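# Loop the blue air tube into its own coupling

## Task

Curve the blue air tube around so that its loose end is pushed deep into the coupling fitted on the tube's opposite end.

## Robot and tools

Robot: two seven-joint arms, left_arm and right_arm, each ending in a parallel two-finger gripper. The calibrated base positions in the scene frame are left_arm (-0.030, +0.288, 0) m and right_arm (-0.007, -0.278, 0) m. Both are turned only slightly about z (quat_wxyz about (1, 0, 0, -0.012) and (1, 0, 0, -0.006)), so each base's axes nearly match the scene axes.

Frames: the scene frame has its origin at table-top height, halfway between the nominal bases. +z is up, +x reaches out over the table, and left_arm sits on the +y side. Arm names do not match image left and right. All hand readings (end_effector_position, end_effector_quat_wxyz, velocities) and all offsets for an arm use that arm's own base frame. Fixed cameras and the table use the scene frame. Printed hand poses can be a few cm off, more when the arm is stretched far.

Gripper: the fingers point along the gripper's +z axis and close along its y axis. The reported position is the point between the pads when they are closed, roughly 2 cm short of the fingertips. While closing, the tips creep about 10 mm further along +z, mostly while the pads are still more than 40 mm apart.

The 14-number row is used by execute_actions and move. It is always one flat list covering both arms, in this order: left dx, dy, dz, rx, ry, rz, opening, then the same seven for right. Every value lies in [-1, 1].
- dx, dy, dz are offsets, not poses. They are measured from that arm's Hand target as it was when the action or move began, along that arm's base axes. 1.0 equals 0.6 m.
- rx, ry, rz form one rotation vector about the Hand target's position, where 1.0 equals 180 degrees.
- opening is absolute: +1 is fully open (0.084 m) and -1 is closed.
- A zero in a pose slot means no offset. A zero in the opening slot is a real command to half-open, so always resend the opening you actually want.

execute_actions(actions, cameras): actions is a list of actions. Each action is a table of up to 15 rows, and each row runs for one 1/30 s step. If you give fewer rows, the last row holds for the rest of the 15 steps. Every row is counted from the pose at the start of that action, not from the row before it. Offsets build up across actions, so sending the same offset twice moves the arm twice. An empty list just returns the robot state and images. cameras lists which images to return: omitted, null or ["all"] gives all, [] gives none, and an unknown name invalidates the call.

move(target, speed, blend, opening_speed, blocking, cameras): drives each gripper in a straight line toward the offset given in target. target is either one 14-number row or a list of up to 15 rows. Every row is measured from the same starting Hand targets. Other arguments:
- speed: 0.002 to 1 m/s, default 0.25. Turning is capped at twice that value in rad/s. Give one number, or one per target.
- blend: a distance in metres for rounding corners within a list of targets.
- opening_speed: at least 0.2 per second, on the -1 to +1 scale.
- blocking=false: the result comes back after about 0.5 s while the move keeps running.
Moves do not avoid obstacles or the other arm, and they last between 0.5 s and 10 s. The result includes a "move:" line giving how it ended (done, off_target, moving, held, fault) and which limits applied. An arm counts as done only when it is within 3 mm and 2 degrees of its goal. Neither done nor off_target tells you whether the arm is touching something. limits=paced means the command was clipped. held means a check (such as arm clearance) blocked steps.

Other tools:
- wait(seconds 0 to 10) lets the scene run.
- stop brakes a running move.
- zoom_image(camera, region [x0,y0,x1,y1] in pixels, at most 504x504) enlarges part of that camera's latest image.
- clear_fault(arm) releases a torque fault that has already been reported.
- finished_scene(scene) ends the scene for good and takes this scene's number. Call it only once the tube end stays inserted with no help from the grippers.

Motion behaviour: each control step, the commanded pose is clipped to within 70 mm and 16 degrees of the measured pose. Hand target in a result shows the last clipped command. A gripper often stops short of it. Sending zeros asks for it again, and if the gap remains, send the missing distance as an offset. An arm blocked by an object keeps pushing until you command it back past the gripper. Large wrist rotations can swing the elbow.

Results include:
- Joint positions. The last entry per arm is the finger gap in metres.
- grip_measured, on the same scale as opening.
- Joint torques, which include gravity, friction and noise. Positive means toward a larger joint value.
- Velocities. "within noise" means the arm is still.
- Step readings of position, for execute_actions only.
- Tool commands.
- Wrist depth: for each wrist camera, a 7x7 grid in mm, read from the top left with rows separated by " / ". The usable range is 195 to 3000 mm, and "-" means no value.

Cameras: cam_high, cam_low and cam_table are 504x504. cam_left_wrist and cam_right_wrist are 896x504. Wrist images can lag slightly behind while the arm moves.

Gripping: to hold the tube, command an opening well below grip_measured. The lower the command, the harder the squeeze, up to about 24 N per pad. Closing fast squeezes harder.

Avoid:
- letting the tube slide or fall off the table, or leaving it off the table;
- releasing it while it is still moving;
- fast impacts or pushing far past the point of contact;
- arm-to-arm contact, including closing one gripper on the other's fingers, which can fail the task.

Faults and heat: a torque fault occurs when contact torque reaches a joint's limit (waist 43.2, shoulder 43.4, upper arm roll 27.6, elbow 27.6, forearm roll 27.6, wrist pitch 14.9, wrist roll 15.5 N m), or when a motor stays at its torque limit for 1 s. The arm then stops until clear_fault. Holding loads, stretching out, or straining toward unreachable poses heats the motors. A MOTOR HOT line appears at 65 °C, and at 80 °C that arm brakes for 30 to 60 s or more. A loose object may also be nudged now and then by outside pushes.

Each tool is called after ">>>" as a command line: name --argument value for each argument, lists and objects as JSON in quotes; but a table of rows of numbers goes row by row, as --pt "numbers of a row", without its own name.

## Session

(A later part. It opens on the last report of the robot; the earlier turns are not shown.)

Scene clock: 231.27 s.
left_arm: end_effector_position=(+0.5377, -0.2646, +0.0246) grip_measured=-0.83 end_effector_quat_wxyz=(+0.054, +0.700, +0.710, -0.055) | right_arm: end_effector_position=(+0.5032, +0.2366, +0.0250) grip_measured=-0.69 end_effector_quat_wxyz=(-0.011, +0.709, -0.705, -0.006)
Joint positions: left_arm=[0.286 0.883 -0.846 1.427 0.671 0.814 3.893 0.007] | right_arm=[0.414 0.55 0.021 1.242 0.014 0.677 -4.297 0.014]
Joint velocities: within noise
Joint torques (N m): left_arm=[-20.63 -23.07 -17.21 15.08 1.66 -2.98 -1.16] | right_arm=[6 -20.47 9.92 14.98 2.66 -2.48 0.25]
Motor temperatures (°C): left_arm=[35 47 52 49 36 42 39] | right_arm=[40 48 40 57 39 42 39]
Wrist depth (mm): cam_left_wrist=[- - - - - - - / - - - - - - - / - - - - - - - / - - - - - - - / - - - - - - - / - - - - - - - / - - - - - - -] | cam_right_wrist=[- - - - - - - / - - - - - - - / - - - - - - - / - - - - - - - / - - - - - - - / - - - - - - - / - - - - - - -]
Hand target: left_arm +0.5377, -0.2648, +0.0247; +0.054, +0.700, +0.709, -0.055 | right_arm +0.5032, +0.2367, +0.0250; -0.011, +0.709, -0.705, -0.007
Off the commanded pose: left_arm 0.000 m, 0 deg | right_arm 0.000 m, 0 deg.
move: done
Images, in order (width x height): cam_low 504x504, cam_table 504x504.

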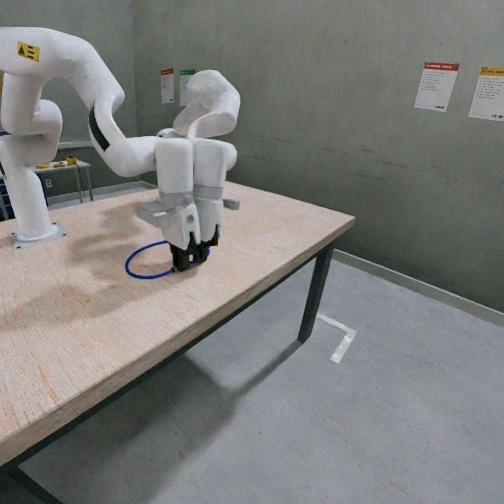

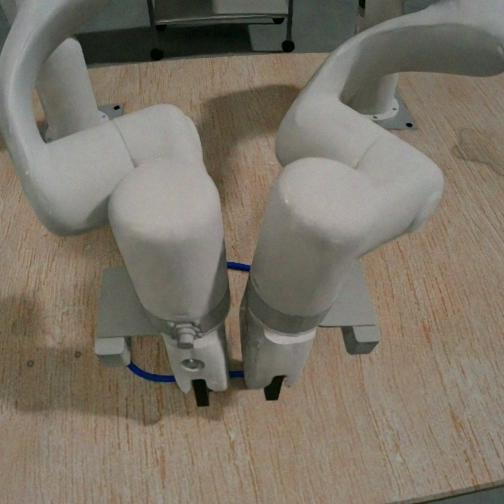

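>>> move --pt "-0.007 -0.0008 0 0 0 0.065 -1 0 0 0 0 0 0 -1" --pt "-0.014 -0.0022 0 0 0 0.131 -1 0 0 0 0 0 0 -1" --speed 0.05 --blend 0.003 --cameras '["cam_low","cam_table"]'

>>> zoom_image --camera "cam_low" --region '[124, 226, 234, 296]'

>>> zoom_image --camera "cam_table" --region '[194, 344, 284, 414]'

Scene clock: 239.70 s.
left_arm: end_effector_position=(+0.5333, -0.2655, +0.0247) grip_measured=-0.83 end_effector_quat_wxyz=(+0.060, +0.622, +0.779, -0.049) | right_arm: end_effector_position=(+0.5032, +0.2367, +0.0250) grip_measured=-0.69 end_effector_quat_wxyz=(-0.011, +0.709, -0.705, -0.006)
Joint positions: left_arm=[0.264 0.832 -0.804 1.374 0.656 0.747 3.672 0.007] | right_arm=[0.414 0.55 0.021 1.242 0.014 0.677 -4.297 0.014]
Joint velocities: within noise
Joint torques (N m): left_arm=[-3.65 -24.95 -19.59 19.37 -1.5 -3.14 1.44] | right_arm=[15.96 -21.57 10.08 14.97 3.59 -3.01 -0.88]
Motor temperatures (°C): left_arm=[36 47 57 48 36 44 39] | right_arm=[41 48 42 57 39 42 39]
Wrist depth (mm): cam_left_wrist=[- - - - - - - / - - - - - - - / - - - - - - - / - - - - - - - / - - - - - - - / - - - - - - - / - - - - - - -] | cam_right_wrist=[- - - - - - - / - - - - - - - / - - - - - - - / - - - - - - - / - - - - - - - / - - - - - - - / - - - - - - -]
Hand target: left_arm +0.5333, -0.2653, +0.0247; +0.060, +0.622, +0.779, -0.049 (not the last commanded pose) | right_arm +0.5032, +0.2367, +0.0250; -0.011, +0.709, -0.705, -0.007
Off the commanded pose: left_arm 0.004 m, 12 deg | right_arm 0.000 m, 0 deg.
move: held (left_arm; a check stopped the path); path passed 1 of 2 targets; limits=held
pose unreachable (left arm): on one or more control steps of this call, first in action 0 (counted from 0), this arm could not follow its commanded pose, so it was not sent that pose on those steps. It may still have moved: this result reports where it is.
cause: moving toward the commanded pose would bring a part of the arm too close to another arm (a part of this arm just beyond joint 7 (wrist roll) and a part of the right arm just beyond its joint 7 (wrist roll)).
Images, in order (width x height): cam_low 504x504, cam_table 504x504.

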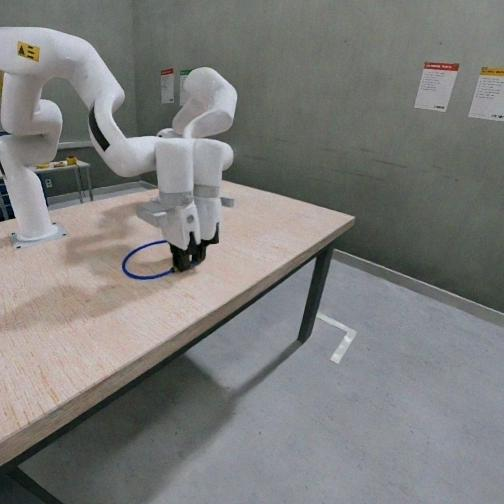

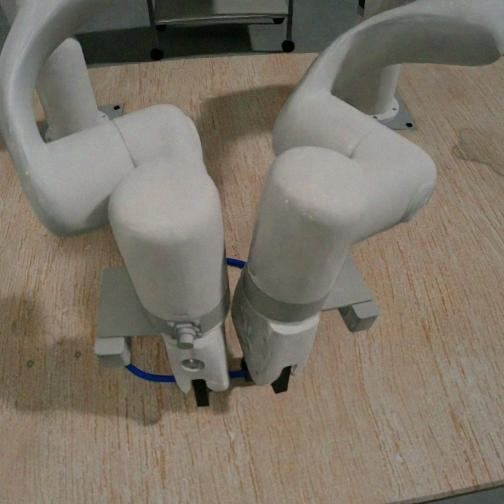

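Scaled by 4.582 from the camera's 504x504 image, which has a finer 720x720 frame.

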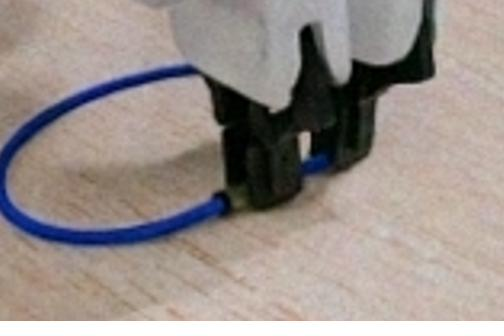

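Scaled by 5.600 from the camera's 504x504 image, which has a finer 720x720 frame.

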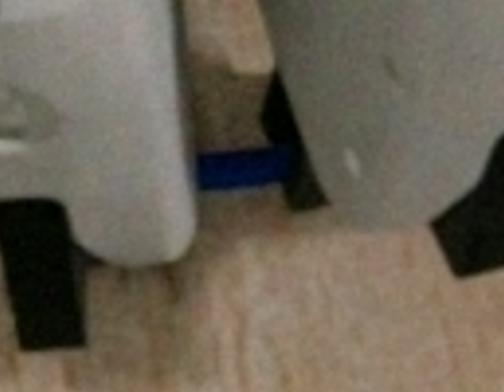

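>>> move --target '[-0.0068,-0.0015,0.0008,-0.012,0.002,0.068,-1,0,0,0,0,0,0,-1]' --speed 0.05 --cameras '["cam_low","cam_table"]'

>>> zoom_image --camera "cam_low" --region '[124, 226, 234, 296]'

>>> zoom_image --camera "cam_table" --region '[194, 344, 284, 414]'

Scene clock: 244.07 s.
left_arm: end_effector_position=(+0.5333, -0.2653, +0.0247) grip_measured=-0.83 end_effector_quat_wxyz=(+0.060, +0.622, +0.780, -0.049) | right_arm: end_effector_position=(+0.5031, +0.2367, +0.0250) grip_measured=-0.69 end_effector_quat_wxyz=(-0.011, +0.709, -0.705, -0.007)
Joint positions: left_arm=[0.265 0.832 -0.803 1.374 0.656 0.747 3.672 0.007] | right_arm=[0.414 0.55 0.022 1.242 0.014 0.677 -4.297 0.014]
Joint velocities: within noise
Joint torques (N m): left_arm=[-5.05 -25.04 -17.81 19.4 1.94 -2.76 1.57] | right_arm=[15.03 -22.11 12.17 14.93 3.53 -1.65 -0.83]
Motor temperatures (°C): left_arm=[36 47 58 49 36 44 39] | right_arm=[41 48 43 57 39 42 39]
Wrist depth (mm): cam_left_wrist=[- - - - - - - / - - - - - - - / - - - - - - - / - - - - - - - / - - - - - - - / - - - - - - - / - - - - - - -] | cam_right_wrist=[- - - - - - - / - - - - - - - / - - - - - - - / - - - - - - - / - - - - - - - / - - - - - - - / - - - - - - -]
Hand target: left_arm +0.5333, -0.2653, +0.0246; +0.060, +0.622, +0.779, -0.049 (not the last commanded pose) | right_arm +0.5032, +0.2367, +0.0250; -0.011, +0.709, -0.705, -0.007
Off the commanded pose: left_arm 0.004 m, 12 deg | right_arm 0.000 m, 0 deg.
move: held (left_arm; a check stopped the path); limits=held
pose unreachable (left arm): on one or more control steps of this call, first in action 0 (counted from 0), this arm could not follow its commanded pose, so it was not sent that pose on those steps. It may still have moved: this result reports where it is.
cause: moving toward the commanded pose would bring a part of the arm too close to another arm (a part of this arm just beyond joint 7 (wrist roll) and a part of the right arm just beyond its joint 7 (wrist roll)).
Images, in order (width x height): cam_low 504x504, cam_table 504x504.

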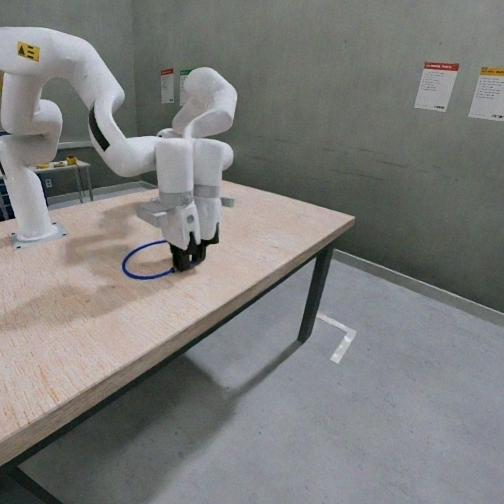

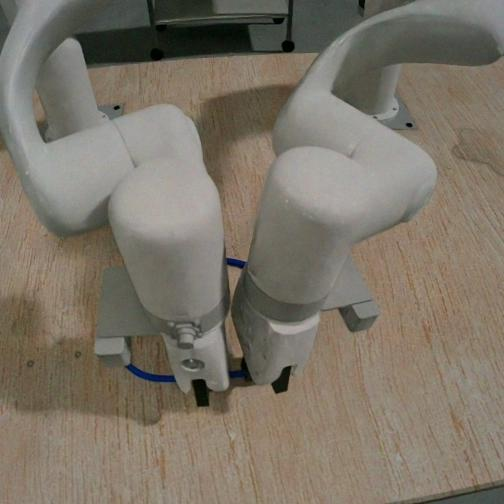

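Scaled by 4.582 from the camera's 504x504 image, which has a finer 720x720 frame.

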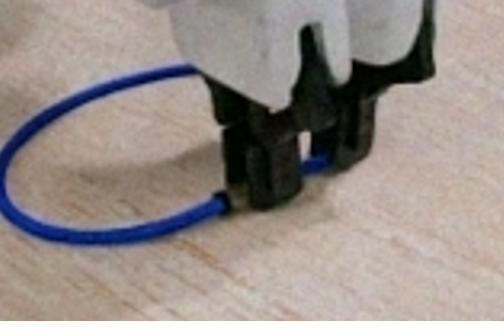

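Scaled by 5.600 from the camera's 504x504 image, which has a finer 720x720 frame.

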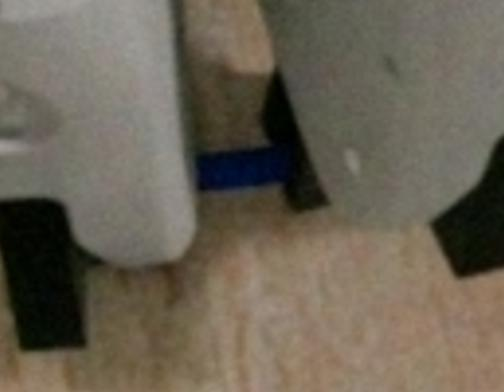

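>>> move --target '[0,0,0,0,0,0,-1,0,0,0,0.017,0,0,-1]' --speed 0.05 --cameras '[]'

>>> move --target '[-0.0068,-0.0012,0.0008,-0.008,0.0015,0.068,-1,0,0,0,0,0,0,-1]' --speed 0.05 --cameras '["cam_low","cam_table"]'

>>> zoom_image --camera "cam_low" --region '[124, 226, 234, 296]'

>>> zoom_image --camera "cam_table" --region '[194, 344, 284, 414]'

Scene clock: 250.33 s.
left_arm: end_effector_position=(+0.5333, -0.2653, +0.0246) grip_measured=-0.83 end_effector_quat_wxyz=(+0.060, +0.622, +0.779, -0.049) | right_arm: end_effector_position=(+0.5032, +0.2367, +0.0250) grip_measured=-0.69 end_effector_quat_wxyz=(-0.030, +0.709, -0.704, -0.025)
Joint positions: left_arm=[0.265 0.832 -0.803 1.374 0.656 0.747 3.672 0.007] | right_arm=[0.369 0.54 0.056 1.218 0.067 0.642 -4.356 0.014]
Joint velocities: within noise
Joint torques (N m): left_arm=[-16.33 -24.98 -17.78 16.97 1.89 -3.54 1.4] | right_arm=[6.89 -28.93 14.4 10.88 4 -3.01 -0.91]
Motor temperatures (°C): left_arm=[36 46 59 49 36 45 38] | right_arm=[41 49 43 57 39 42 39]
Wrist depth (mm): cam_left_wrist=[- - - - - - - / - - - - - - - / - - - - - - - / - - - - - - - / - - - - - - - / - - - - - - - / - - - - - - -] | cam_right_wrist=[- - - - - - - / - - - - - - - / - - - - - - - / - - - - - - - / - - - - - - - / - - - - - - - / - - - - - - -]
Hand target: left_arm +0.5333, -0.2653, +0.0246; +0.060, +0.622, +0.779, -0.049 | right_arm +0.5032, +0.2367, +0.0250; -0.030, +0.709, -0.704, -0.025
Off the commanded pose: left_arm 0.000 m, 0 deg | right_arm 0.000 m, 0 deg.
move: done
No camera images: "cameras" was empty.

Scene clock: 252.03 s.
left_arm: end_effector_position=(+0.5311, -0.2657, +0.0249) grip_measured=-0.83 end_effector_quat_wxyz=(+0.065, +0.577, +0.812, -0.052) | right_arm: end_effector_position=(+0.5032, +0.2367, +0.0250) grip_measured=-0.69 end_effector_quat_wxyz=(-0.030, +0.709, -0.704, -0.025)
Joint positions: left_arm=[0.259 0.809 -0.785 1.344 0.642 0.707 3.564 0.008] | right_arm=[0.368 0.54 0.056 1.218 0.067 0.642 -4.356 0.014]
Joint velocities: within noise
Joint torques (N m): left_arm=[-11.6 -25.68 -19.05 21.67 2.61 -3.53 1.51] | right_arm=[7.39 -28.1 13.63 10.7 3.42 -2.24 -0.93]
Motor temperatures (°C): left_arm=[36 46 59 49 36 45 39] | right_arm=[41 49 44 56 39 42 39]
Wrist depth (mm): cam_left_wrist=[- - - - - - - / - - - - - - - / - - - - - - - / - - - - - - - / - - - - - - - / - - - - - - - / - - - - - - -] | cam_right_wrist=[- - - - - - - / - - - - - - - / - - - - - - - / - - - - - - - / - - - - - - - / - - - - - - - / - - - - - - -]
Hand target: left_arm +0.5312, -0.2656, +0.0249; +0.065, +0.577, +0.812, -0.052 (not the last commanded pose) | right_arm +0.5032, +0.2367, +0.0250; -0.030, +0.709, -0.704, -0.025
Off the commanded pose: left_arm 0.002 m, 6 deg | right_arm 0.000 m, 0 deg.
move: held (left_arm; a check stopped the path); limits=held
pose unreachable (left arm): on one or more control steps of this call, first in action 0 (counted from 0), this arm could not follow its commanded pose, so it was not sent that pose on those steps. It may still have moved: this result reports where it is.
cause: moving toward the commanded pose would bring a part of the arm too close to another arm (a part of this arm just beyond joint 7 (wrist roll) and a part of the right arm just beyond its joint 7 (wrist roll)).
Images, in order (width x height): cam_low 504x504, cam_table 504x504.

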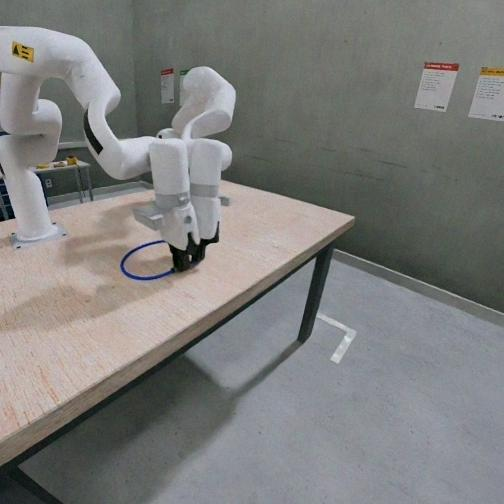

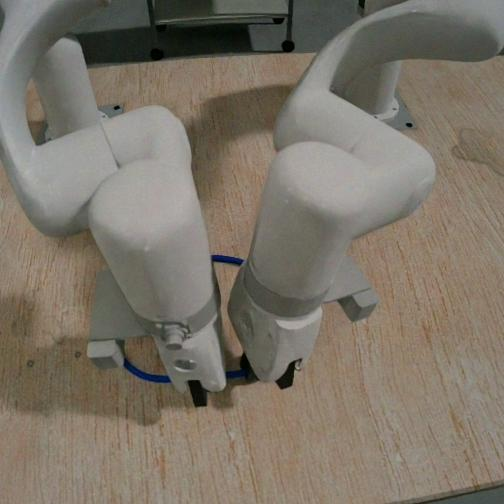

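Scaled by 4.582 from the camera's 504x504 image, which has a finer 720x720 frame.

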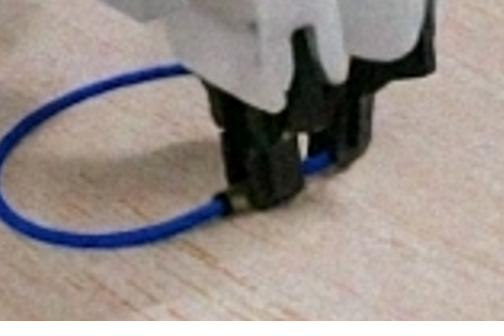

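Scaled by 5.600 from the camera's 504x504 image, which has a finer 720x720 frame.

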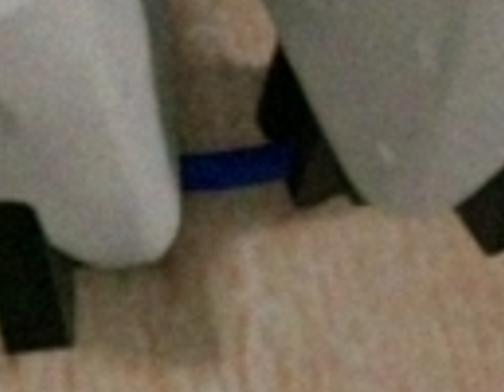

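>>> move --target '[-0.0035,0.0005,0,-0.006,0.0015,0.035,-1,0,0,0,0,0,0,-1]' --speed 0.05 --cameras '["cam_low","cam_table"]'

>>> zoom_image --camera "cam_low" --region '[164, 246, 214, 286]'

>>> zoom_image --camera "cam_table" --region '[204, 344, 274, 414]'

Scene clock: 256.27 s.
left_arm: end_effector_position=(+0.5311, -0.2656, +0.0248) grip_measured=-0.83 end_effector_quat_wxyz=(+0.065, +0.577, +0.812, -0.052) | right_arm: end_effector_position=(+0.5032, +0.2367, +0.0250) grip_measured=-0.69 end_effector_quat_wxyz=(-0.030, +0.709, -0.704, -0.025)
Joint positions: left_arm=[0.26 0.809 -0.785 1.344 0.642 0.707 3.564 0.008] | right_arm=[0.368 0.54 0.056 1.218 0.067 0.642 -4.356 0.014]
Joint velocities: within noise
Joint torques (N m): left_arm=[-2.25 -29.3 -18.49 20.24 2.57 -4.88 1.55] | right_arm=[10.67 -26.81 13.96 10.73 2.76 -0.99 -0.8]
Motor temperatures (°C): left_arm=[36 46 60 50 36 45 38] | right_arm=[41 49 44 55 39 42 39]
Wrist depth (mm): cam_left_wrist=[- - - - - - - / - - - - - - - / - - - - - - - / - - - - - - - / - - - - - - - / - - - - - - - / - - - - - - -] | cam_right_wrist=[- - - - - - - / - - - - - - - / - - - - - - - / - - - - - - - / - - - - - - - / - - - - - - - / - - - - - - -]
Hand target: left_arm +0.5312, -0.2657, +0.0249; +0.065, +0.577, +0.812, -0.052 (not the last commanded pose) | right_arm +0.5032, +0.2367, +0.0250; -0.030, +0.709, -0.704, -0.025
Off the commanded pose: left_arm 0.002 m, 6 deg | right_arm 0.000 m, 0 deg.
move: held (left_arm; a check stopped the path); limits=held
pose unreachable (left arm): on one or more control steps of this call, first in action 0 (counted from 0), this arm could not follow its commanded pose, so it was not sent that pose on those steps. It may still have moved: this result reports where it is.
cause: moving toward the commanded pose would bring a part of the arm too close to another arm (a part of this arm just beyond joint 7 (wrist roll) and a part of the right arm just beyond its joint 7 (wrist roll)).
Images, in order (width x height): cam_low 504x504, cam_table 504x504.

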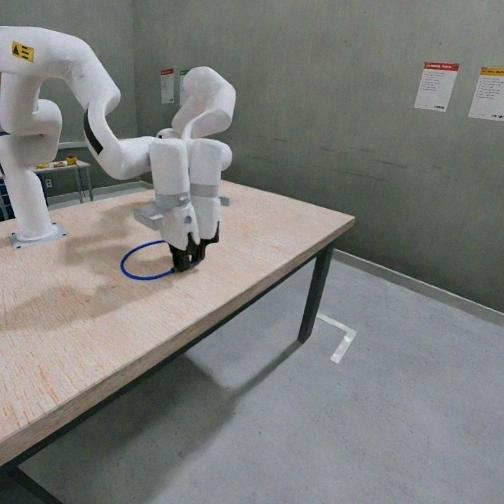

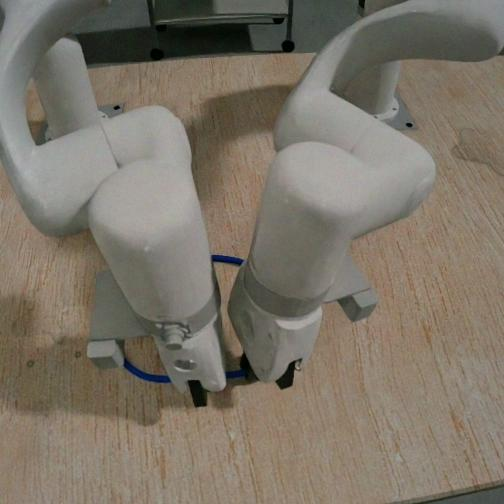

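Scaled by 10.080 from the camera's 504x504 image, which has a finer 720x720 frame.

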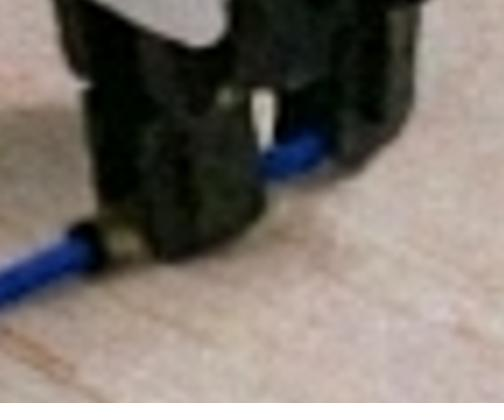

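Scaled by 7.200 from the camera's 504x504 image, which has a finer 720x720 frame.

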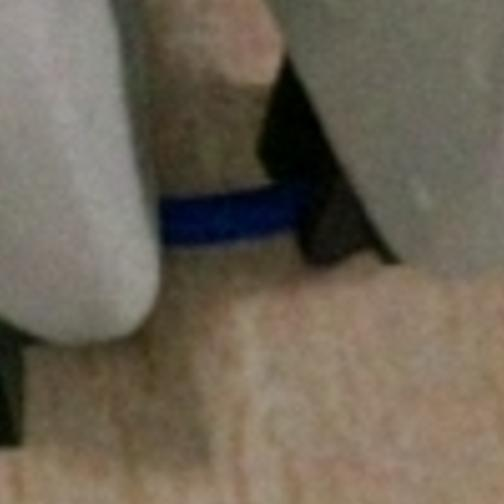

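>>> move --target '[0,0,0,0,0,0,-0.5,0,0,0,0,0,0,-1]' --opening_speed 0.3 --cameras '["cam_low","cam_table"]'

>>> zoom_image --camera "cam_low" --region '[164, 246, 214, 286]'

>>> zoom_image --camera "cam_table" --region '[204, 344, 274, 414]'

Scene clock: 261.00 s.
left_arm: end_effector_position=(+0.5312, -0.2657, +0.0248) grip_measured=-0.52 end_effector_quat_wxyz=(+0.065, +0.577, +0.812, -0.052) | right_arm: end_effector_position=(+0.5031, +0.2367, +0.0250) grip_measured=-0.69 end_effector_quat_wxyz=(-0.030, +0.709, -0.704, -0.025)
Joint positions: left_arm=[0.26 0.81 -0.786 1.344 0.642 0.707 3.564 0.021] | right_arm=[0.369 0.54 0.056 1.217 0.067 0.642 -4.356 0.014]
Joint velocities: within noise
Joint torques (N m): left_arm=[3.77 -38.76 -6.85 20.77 1.61 -2.2 -0.24] | right_arm=[-7.09 -24.44 -2.05 10.75 -0.13 -0.97 -0.41]
Motor temperatures (°C): left_arm=[36 46 60 50 36 45 38] | right_arm=[41 49 44 55 39 42 39]
Wrist depth (mm): cam_left_wrist=[- - - - - - - / - - - - - - - / - - - - - - - / - - - - - - - / - - - - - - - / - - - - - - - / - - - - - - -] | cam_right_wrist=[- - - - - - - / - - - - - - - / - - - - - - - / - - - - - - - / - - - - - - - / - - - - - - - / - - - - - - -]
Hand target: left_arm +0.5312, -0.2657, +0.0249; +0.065, +0.577, +0.812, -0.052 | right_arm +0.5032, +0.2367, +0.0250; -0.030, +0.709, -0.704, -0.025
Off the commanded pose: left_arm 0.000 m, 0 deg | right_arm 0.000 m, 0 deg.
move: done; limits=held
pose unreachable (left arm): on one or more control steps of this call, first in action 0 (counted from 0), this arm could not follow its commanded pose, so it was not sent that pose on those steps. It may still have moved: this result reports where it is.
cause: moving toward the commanded pose would bring a part of the arm too close to another arm (a part of this arm just beyond joint 7 (wrist roll) and a part of the right arm just beyond its joint 7 (wrist roll)).
pose unreachable (right arm): on one or more control steps of this call, first in action 0 (counted from 0), this arm could not follow its commanded pose, so it was not sent that pose on those steps. It may still have moved: this result reports where it is.
cause: moving toward the commanded pose would bring a part of the arm too close to another arm (a part of this arm just beyond joint 7 (wrist roll) and a part of the left arm just beyond its joint 7 (wrist roll)).
Images, in order (width x height): cam_low 504x504, cam_table 504x504.

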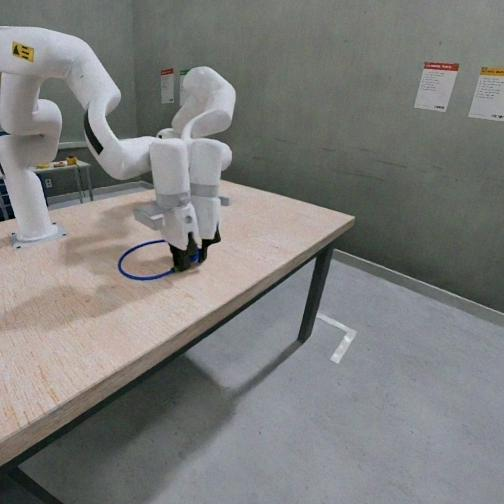

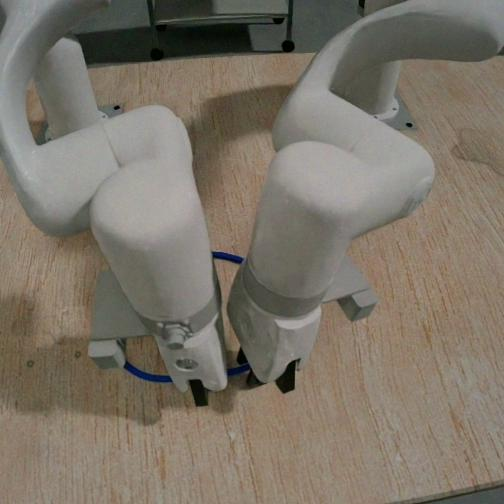

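Scaled by 10.080 from the camera's 504x504 image, which has a finer 720x720 frame.

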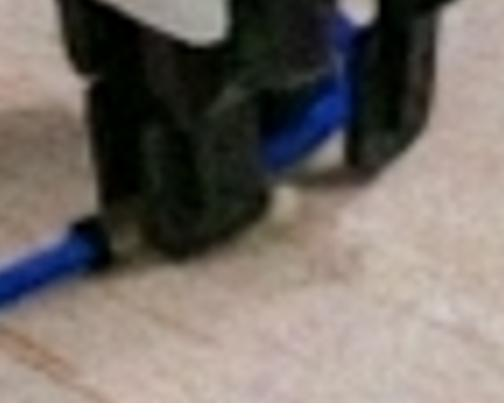

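Scaled by 7.200 from the camera's 504x504 image, which has a finer 720x720 frame.

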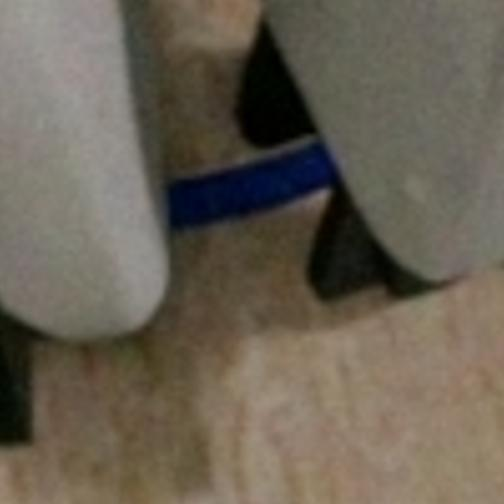

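>>> move --target '[0,0,0,0,0,0,-0.2,0,0,0,0,0,0,-1]' --opening_speed 0.5 --cameras '["cam_low","cam_table"]'

>>> zoom_image --camera "cam_low" --region '[114, 226, 214, 296]'

>>> zoom_image --camera "cam_table" --region '[204, 344, 274, 414]'

Scene clock: 265.17 s.
left_arm: end_effector_position=(+0.5312, -0.2656, +0.0249) grip_measured=-0.22 end_effector_quat_wxyz=(+0.065, +0.577, +0.812, -0.052) | right_arm: end_effector_position=(+0.5032, +0.2367, +0.0250) grip_measured=-0.69 end_effector_quat_wxyz=(-0.030, +0.709, -0.704, -0.025)
Joint positions: left_arm=[0.26 0.81 -0.786 1.344 0.642 0.707 3.564 0.035] | right_arm=[0.368 0.54 0.056 1.217 0.067 0.642 -4.356 0.014]
Joint velocities: within noise
Joint torques (N m): left_arm=[7.28 -38.62 -7.16 16.19 -2.97 -0.67 -0.92] | right_arm=[-7.76 -23 -1.67 11.22 2.27 -0.98 -0.72]
Motor temperatures (°C): left_arm=[36 47 58 50 36 45 38] | right_arm=[41 49 44 54 39 42 39]
Wrist depth (mm): cam_left_wrist=[- - - - - - - / - - - - - - - / - - - - - - - / - - - - - - - / - - - - - - - / - - - - - - - / - - - - - - -] | cam_right_wrist=[- - - - - - - / - - - - - - - / - - - - - - - / - - - - - - - / - - - - - - - / - - - - - - - / - - - - - - -]
Hand target: left_arm +0.5312, -0.2657, +0.0249; +0.065, +0.577, +0.812, -0.052 | right_arm +0.5032, +0.2367, +0.0250; -0.030, +0.709, -0.704, -0.025
Off the commanded pose: left_arm 0.000 m, 0 deg | right_arm 0.000 m, 0 deg.
held back during your reply time or a wait (left arm), on 1 control step: a part of the arm was too close to another arm, or the arm's last command would have brought one too close.
move: done
Images, in order (width x height): cam_low 504x504, cam_table 504x504.

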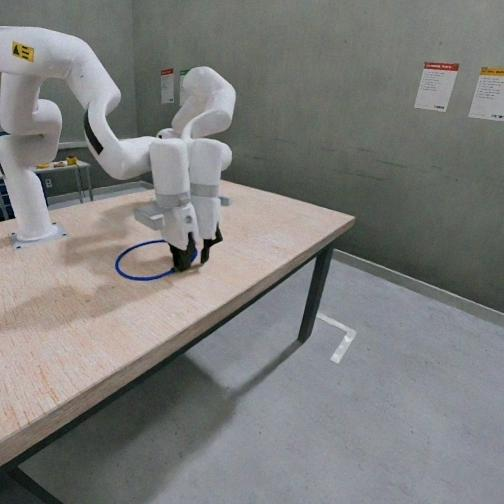

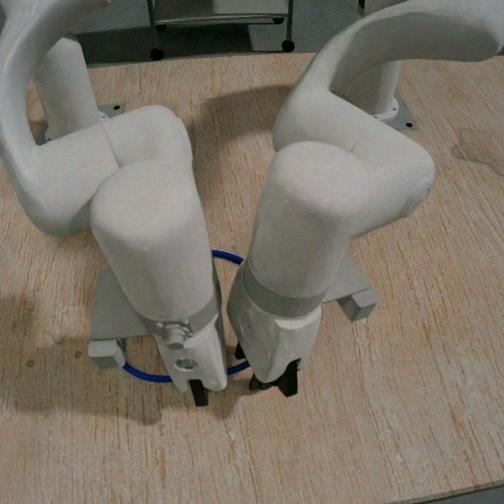

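Scaled by 5.040 from the camera's 504x504 image, which has a finer 720x720 frame.

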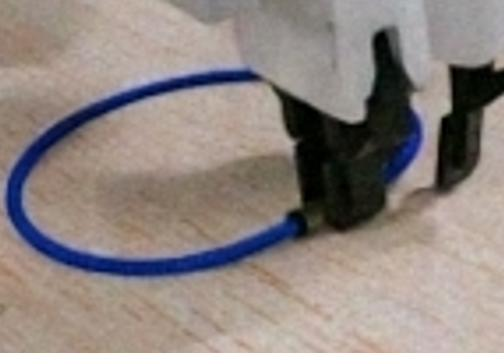

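Scaled by 7.200 from the camera's 504x504 image, which has a finer 720x720 frame.

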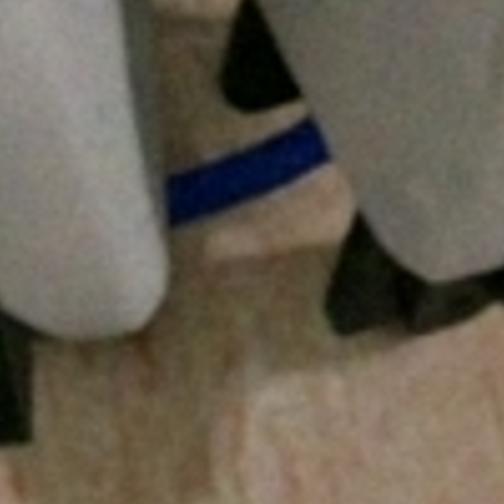

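>>> wait --seconds 0.1 --cameras '["cam_low","cam_table"]'

>>> zoom_image --camera "cam_low" --region '[164, 236, 204, 276]'

>>> zoom_image --camera "cam_table" --region '[214, 350, 254, 390]'

Scene clock: 269.50 s.
left_arm: end_effector_position=(+0.5312, -0.2656, +0.0249) grip_measured=-0.21 end_effector_quat_wxyz=(+0.065, +0.577, +0.812, -0.052) | right_arm: end_effector_position=(+0.5032, +0.2367, +0.0250) grip_measured=-0.69 end_effector_quat_wxyz=(-0.030, +0.709, -0.704, -0.025)
Joint positions: left_arm=[0.26 0.81 -0.786 1.344 0.642 0.707 3.564 0.035] | right_arm=[0.368 0.54 0.056 1.217 0.067 0.642 -4.356 0.014]
Joint velocities: within noise
Joint torques (N m): left_arm=[5.87 -38.72 -9.04 14.98 -2.76 -0.76 -0.8] | right_arm=[-6.72 -21.9 -1.78 11.55 2.32 -0.97 -0.72]
Motor temperatures (°C): left_arm=[36 47 57 50 36 45 38] | right_arm=[40 49 43 54 39 42 39]
Wrist depth (mm): cam_left_wrist=[- - - - - - - / - - - - - - - / - - - - - - - / - - - - - - - / - - - - - - - / - - - - - - - / - - - - - - -] | cam_right_wrist=[- - - - - - - / - - - - - - - / - - - - - - - / - - - - - - - / - - - - - - - / - - - - - - - / - - - - - - -]
Hand target: left_arm +0.5312, -0.2657, +0.0249; +0.065, +0.577, +0.812, -0.052 | right_arm +0.5032, +0.2367, +0.0250; -0.030, +0.709, -0.704, -0.025
Tool commands: left_gripper/opening=-0.2 right_gripper/opening=-1.0
Off the commanded pose: left_arm 0.000 m, 0 deg | right_arm 0.000 m, 0 deg.
wait: 0.10 s; at rest from the start
Images, in order (width x height): cam_low 504x504, cam_table 504x504.

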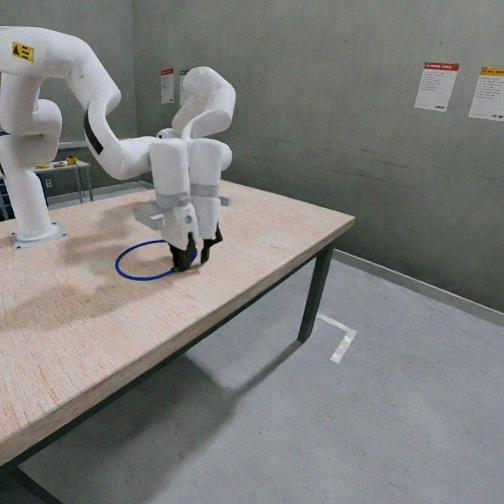

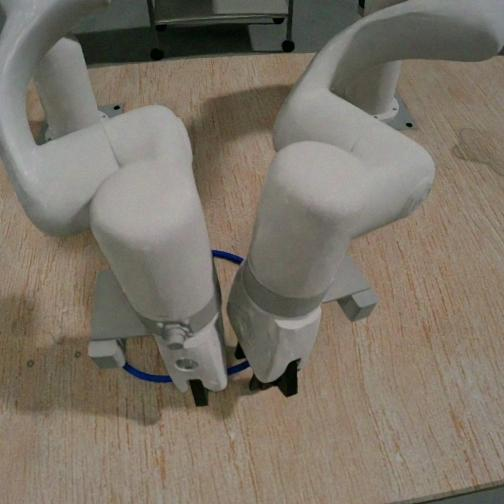

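Scaled by 12.600 from the camera's 504x504 image, which has a finer 720x720 frame.

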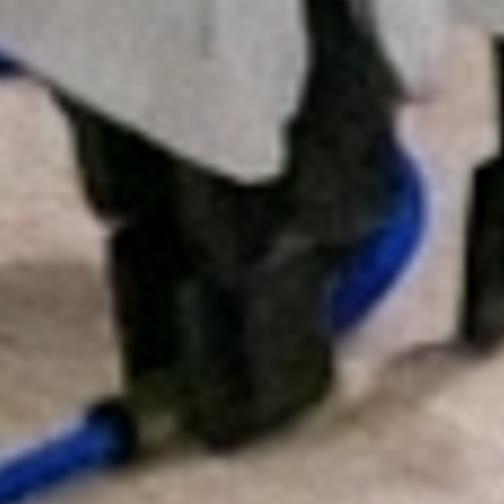

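Scaled by 12.600 from the camera's 504x504 image, which has a finer 720x720 frame.

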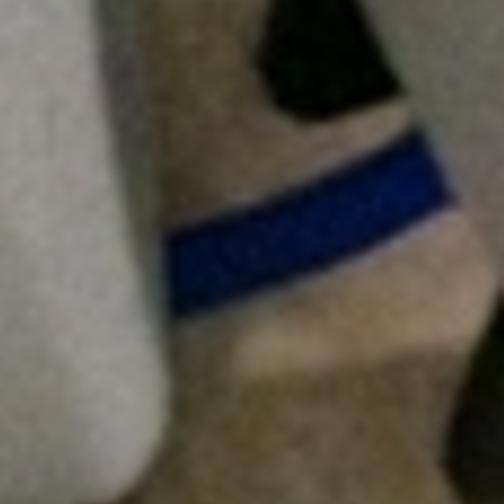

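>>> move --target '[0,0,0,0,0,0,0,0,0,0,0,0,0,-0.4]' --opening_speed 0.5 --cameras '["cam_low","cam_table"]'

>>> zoom_image --camera "cam_low" --region '[164, 236, 204, 276]'

>>> zoom_image --camera "cam_table" --region '[204, 344, 264, 404]'

Scene clock: 275.67 s.
left_arm: end_effector_position=(+0.5312, -0.2656, +0.0249) grip_measured=-0.01 end_effector_quat_wxyz=(+0.065, +0.577, +0.812, -0.052) | right_arm: end_effector_position=(+0.5032, +0.2367, +0.0250) grip_measured=-0.42 end_effector_quat_wxyz=(-0.030, +0.709, -0.704, -0.025)
Joint positions: left_arm=[0.26 0.81 -0.786 1.344 0.642 0.707 3.564 0.044] | right_arm=[0.368 0.54 0.056 1.217 0.067 0.642 -4.356 0.026]
Joint velocities: within noise
Joint torques (N m): left_arm=[3.91 -38.57 -10.86 14.78 -2.61 -0.68 -0.68] | right_arm=[-5.95 -20.72 -1.76 11.96 2.35 -0.96 -0.35]
Motor temperatures (°C): left_arm=[35 47 55 49 36 44 38] | right_arm=[40 49 42 53 39 42 39]
Wrist depth (mm): cam_left_wrist=[- - - - - - - / - - - - - - - / - - - - - - - / - - - - - - - / - - - - - - - / - - - - - - - / - - - - - - -] | cam_right_wrist=[- - - - - - - / - - - - - - - / - - - - - - - / - - - - - - - / - - - - - - - / - - - - - - - / - - - - - - -]
Hand target: left_arm +0.5312, -0.2657, +0.0249; +0.065, +0.577, +0.812, -0.052 | right_arm +0.5032, +0.2367, +0.0250; -0.030, +0.709, -0.704, -0.025
Off the commanded pose: left_arm 0.000 m, 0 deg | right_arm 0.000 m, 0 deg.
move: done
Images, in order (width x height): cam_low 504x504, cam_table 504x504.

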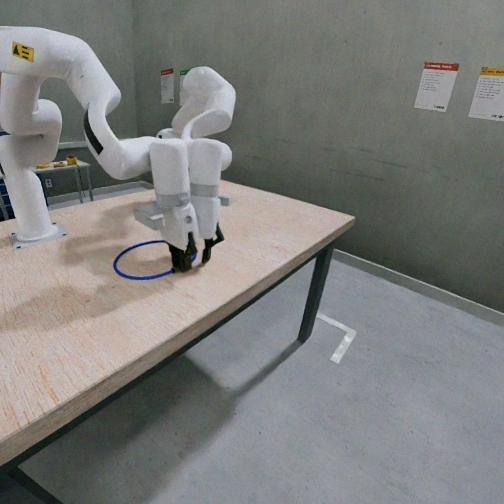

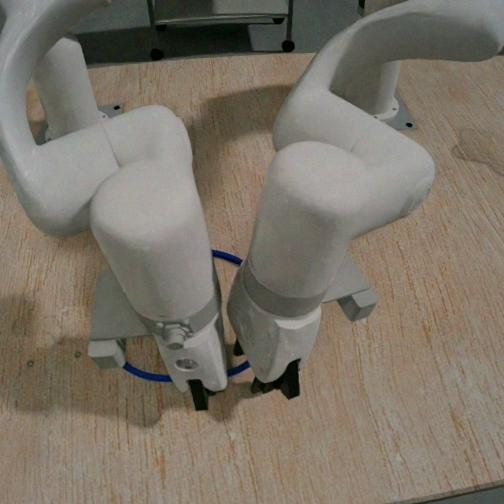

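Scaled by 12.600 from the camera's 504x504 image, which has a finer 720x720 frame.

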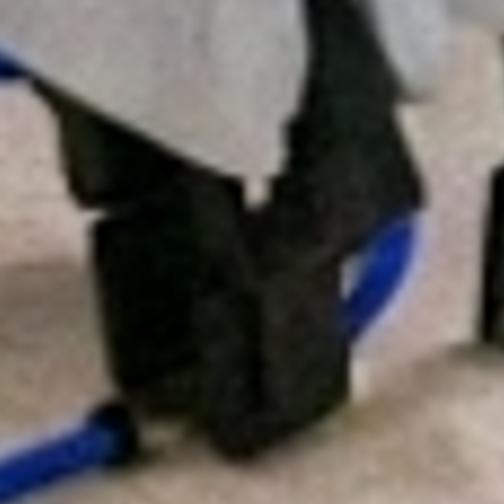

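Scaled by 8.400 from the camera's 504x504 image, which has a finer 720x720 frame.

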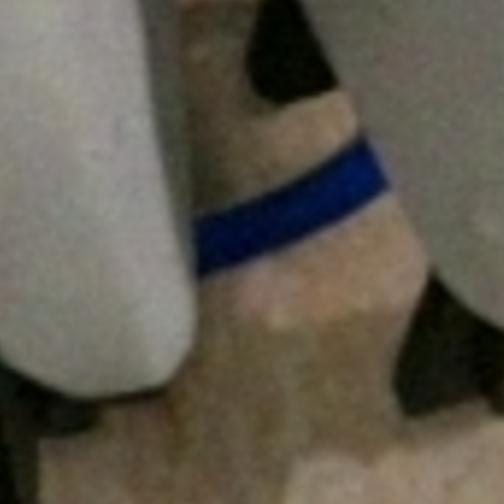

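>>> move --target '[-0.007,0.024,0.148,0,0,0,0,-0.001,-0.0117,0.15,0,0,0,-0.3]' --speed 0.05 --cameras '["cam_low","cam_table"]'

>>> zoom_image --camera "cam_low" --region '[104, 216, 214, 296]'

>>> zoom_image --camera "cam_low" --region '[158, 246, 208, 286]'

Scene clock: 281.90 s.
left_arm: end_effector_position=(+0.5309, -0.2648, +0.0300) grip_measured=-0.01 end_effector_quat_wxyz=(+0.065, +0.577, +0.812, -0.052) | right_arm: end_effector_position=(+0.5031, +0.2367, +0.0251) grip_measured=-0.32 end_effector_quat_wxyz=(-0.030, +0.709, -0.704, -0.025)
Joint positions: left_arm=[0.267 0.799 -0.794 1.341 0.634 0.715 3.569 0.044] | right_arm=[0.368 0.54 0.056 1.217 0.067 0.642 -4.356 0.03]
Joint velocities: within noise
Joint torques (N m): left_arm=[7.58 -38.33 -12.01 13.5 -3.51 -0.29 1.53] | right_arm=[-5.94 -17.05 -1.71 11.29 2.41 -2.42 -0.24]
Motor temperatures (°C): left_arm=[35 48 55 49 36 44 38] | right_arm=[40 49 42 53 39 42 39]
Wrist depth (mm): cam_left_wrist=[- - - - - - - / - - - - - - - / - - - - - - - / - - - - - - - / - - - - - - - / - - - - - - - / - - - - - - -] | cam_right_wrist=[- - - - - - - / - - - - - - - / - - - - - - - / - - - - - - - / - - - - - - - / - - - - - - - / - - - - - - -]
Hand target: left_arm +0.5309, -0.2648, +0.0301; +0.065, +0.577, +0.812, -0.052 (not the last commanded pose) | right_arm +0.5031, +0.2367, +0.0250; -0.030, +0.709, -0.704, -0.025 (not the last commanded pose)
Off the commanded pose: left_arm 0.085 m, 0 deg | right_arm 0.090 m, 0 deg.
move: held (right_arm; a check stopped the path), off_target (left_arm; braked when a check withheld steps of right_arm); limits=held
pose unreachable (right arm): on one or more control steps of this call, first in action 0 (counted from 0), this arm could not follow its commanded pose, so it was not sent that pose on those steps. It may still have moved: this result reports where it is.
cause: moving toward the commanded pose would bring a part of the arm too close to another arm (a part of this arm just beyond joint 7 (wrist roll) and a part of the left arm just beyond its joint 7 (wrist roll)).
Images, in order (width x height): cam_low 504x504, cam_table 504x504.

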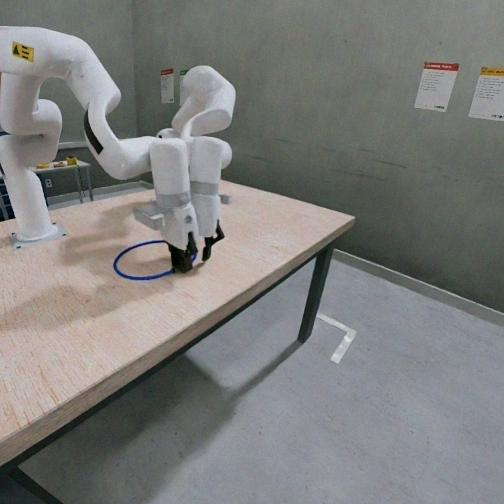

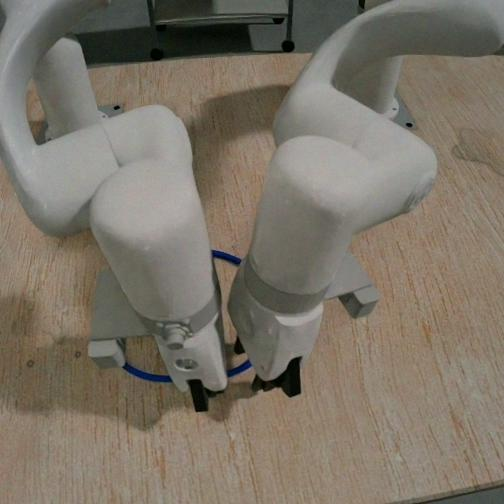

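Scaled by 4.582 from the camera's 504x504 image, which has a finer 720x720 frame.

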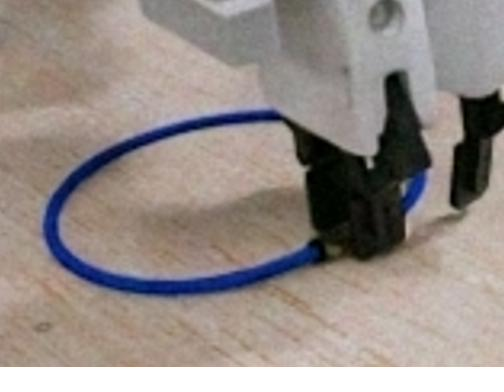

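Scaled by 10.080 from the camera's 504x504 image, which has a finer 720x720 frame.

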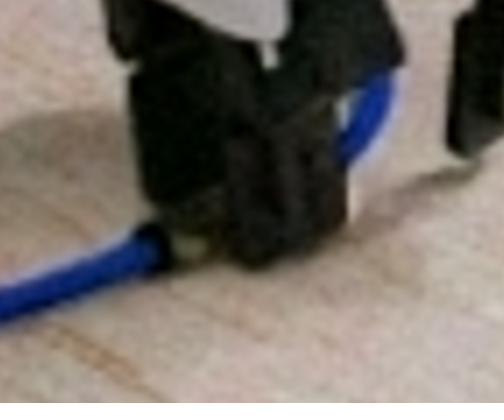

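Left first alone.

>>> move --target '[-0.007,0.026,0.15,0,0,0,0,0,0,0,0,0,0,-0.3]' --speed 0.06 --cameras '["cam_low","cam_table"]'

>>> zoom_image --camera "cam_low" --region '[104, 216, 214, 296]'

>>> zoom_image --camera "cam_table" --region '[204, 344, 264, 404]'

Scene clock: 286.53 s.
left_arm: end_effector_position=(+0.5267, -0.2492, +0.1200) grip_measured=-0.01 end_effector_quat_wxyz=(+0.065, +0.577, +0.812, -0.052) | right_arm: end_effector_position=(+0.5031, +0.2367, +0.0250) grip_measured=-0.32 end_effector_quat_wxyz=(-0.030, +0.709, -0.704, -0.025)
Joint positions: left_arm=[0.4 0.627 -0.939 1.324 0.488 0.864 3.658 0.044] | right_arm=[0.368 0.54 0.056 1.217 0.067 0.642 -4.356 0.03]
Joint velocities: within noise
Joint torques (N m): left_arm=[7.43 -33.93 -11.21 23.18 -3.55 -0.21 1.52] | right_arm=[4.91 -17.66 0.66 11.41 -0.21 -2.12 -0.57]
Motor temperatures (°C): left_arm=[35 48 55 49 36 43 38] | right_arm=[40 49 41 53 39 42 39]
Wrist depth (mm): cam_left_wrist=[225 225 225 226 225 226 226 / 230 230 230 231 229 230 231 / 235 235 235 236 236 236 236 / 239 238 238 240 240 239 240 / 243 245 245 244 245 245 245 / 249 249 250 249 251 251 251 / 255 255 255 255 255 255 256] | cam_right_wrist=[- - - - - - - / - - - - - - - / - - - - - - - / - - - - - - - / - - - - - - - / - - - - - - - / - - - - - - -]
Hand target: left_arm +0.5267, -0.2492, +0.1201; +0.065, +0.577, +0.812, -0.052 | right_arm +0.5031, +0.2367, +0.0250; -0.030, +0.709, -0.704, -0.025
Off the commanded pose: left_arm 0.000 m, 0 deg | right_arm 0.000 m, 0 deg.
move: done
Images, in order (width x height): cam_low 504x504, cam_table 504x504.

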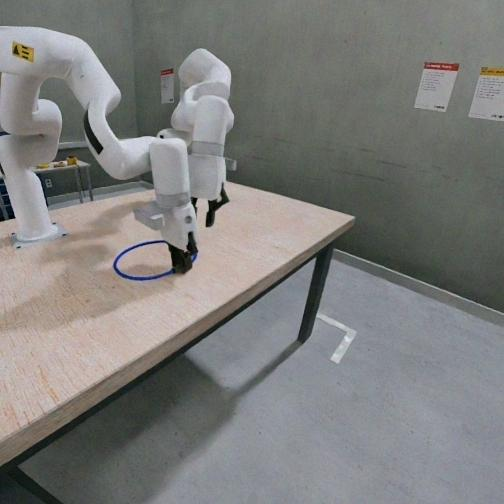

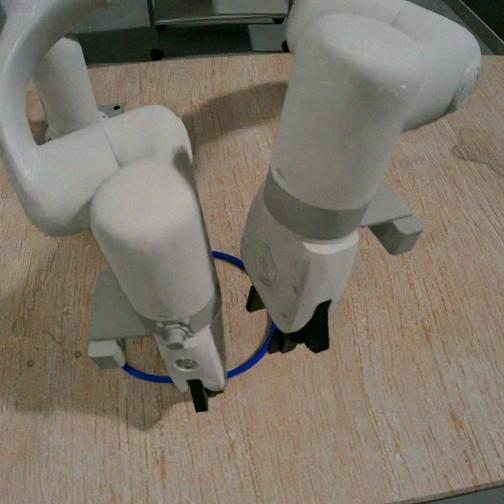

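Scaled by 4.582 from the camera's 504x504 image, which has a finer 720x720 frame.

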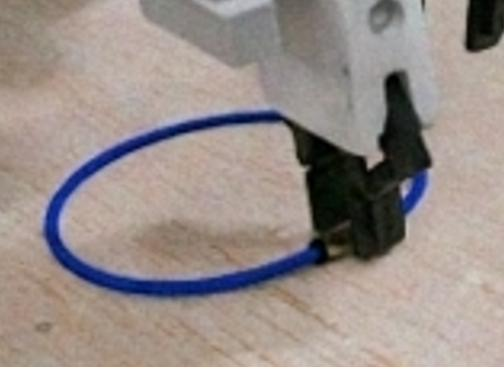

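Scaled by 8.400 from the camera's 504x504 image, which has a finer 720x720 frame.

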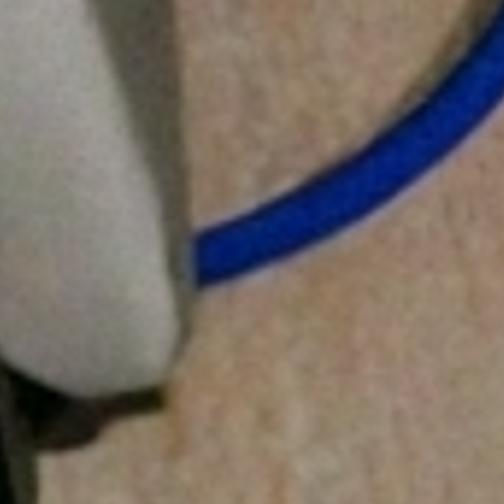

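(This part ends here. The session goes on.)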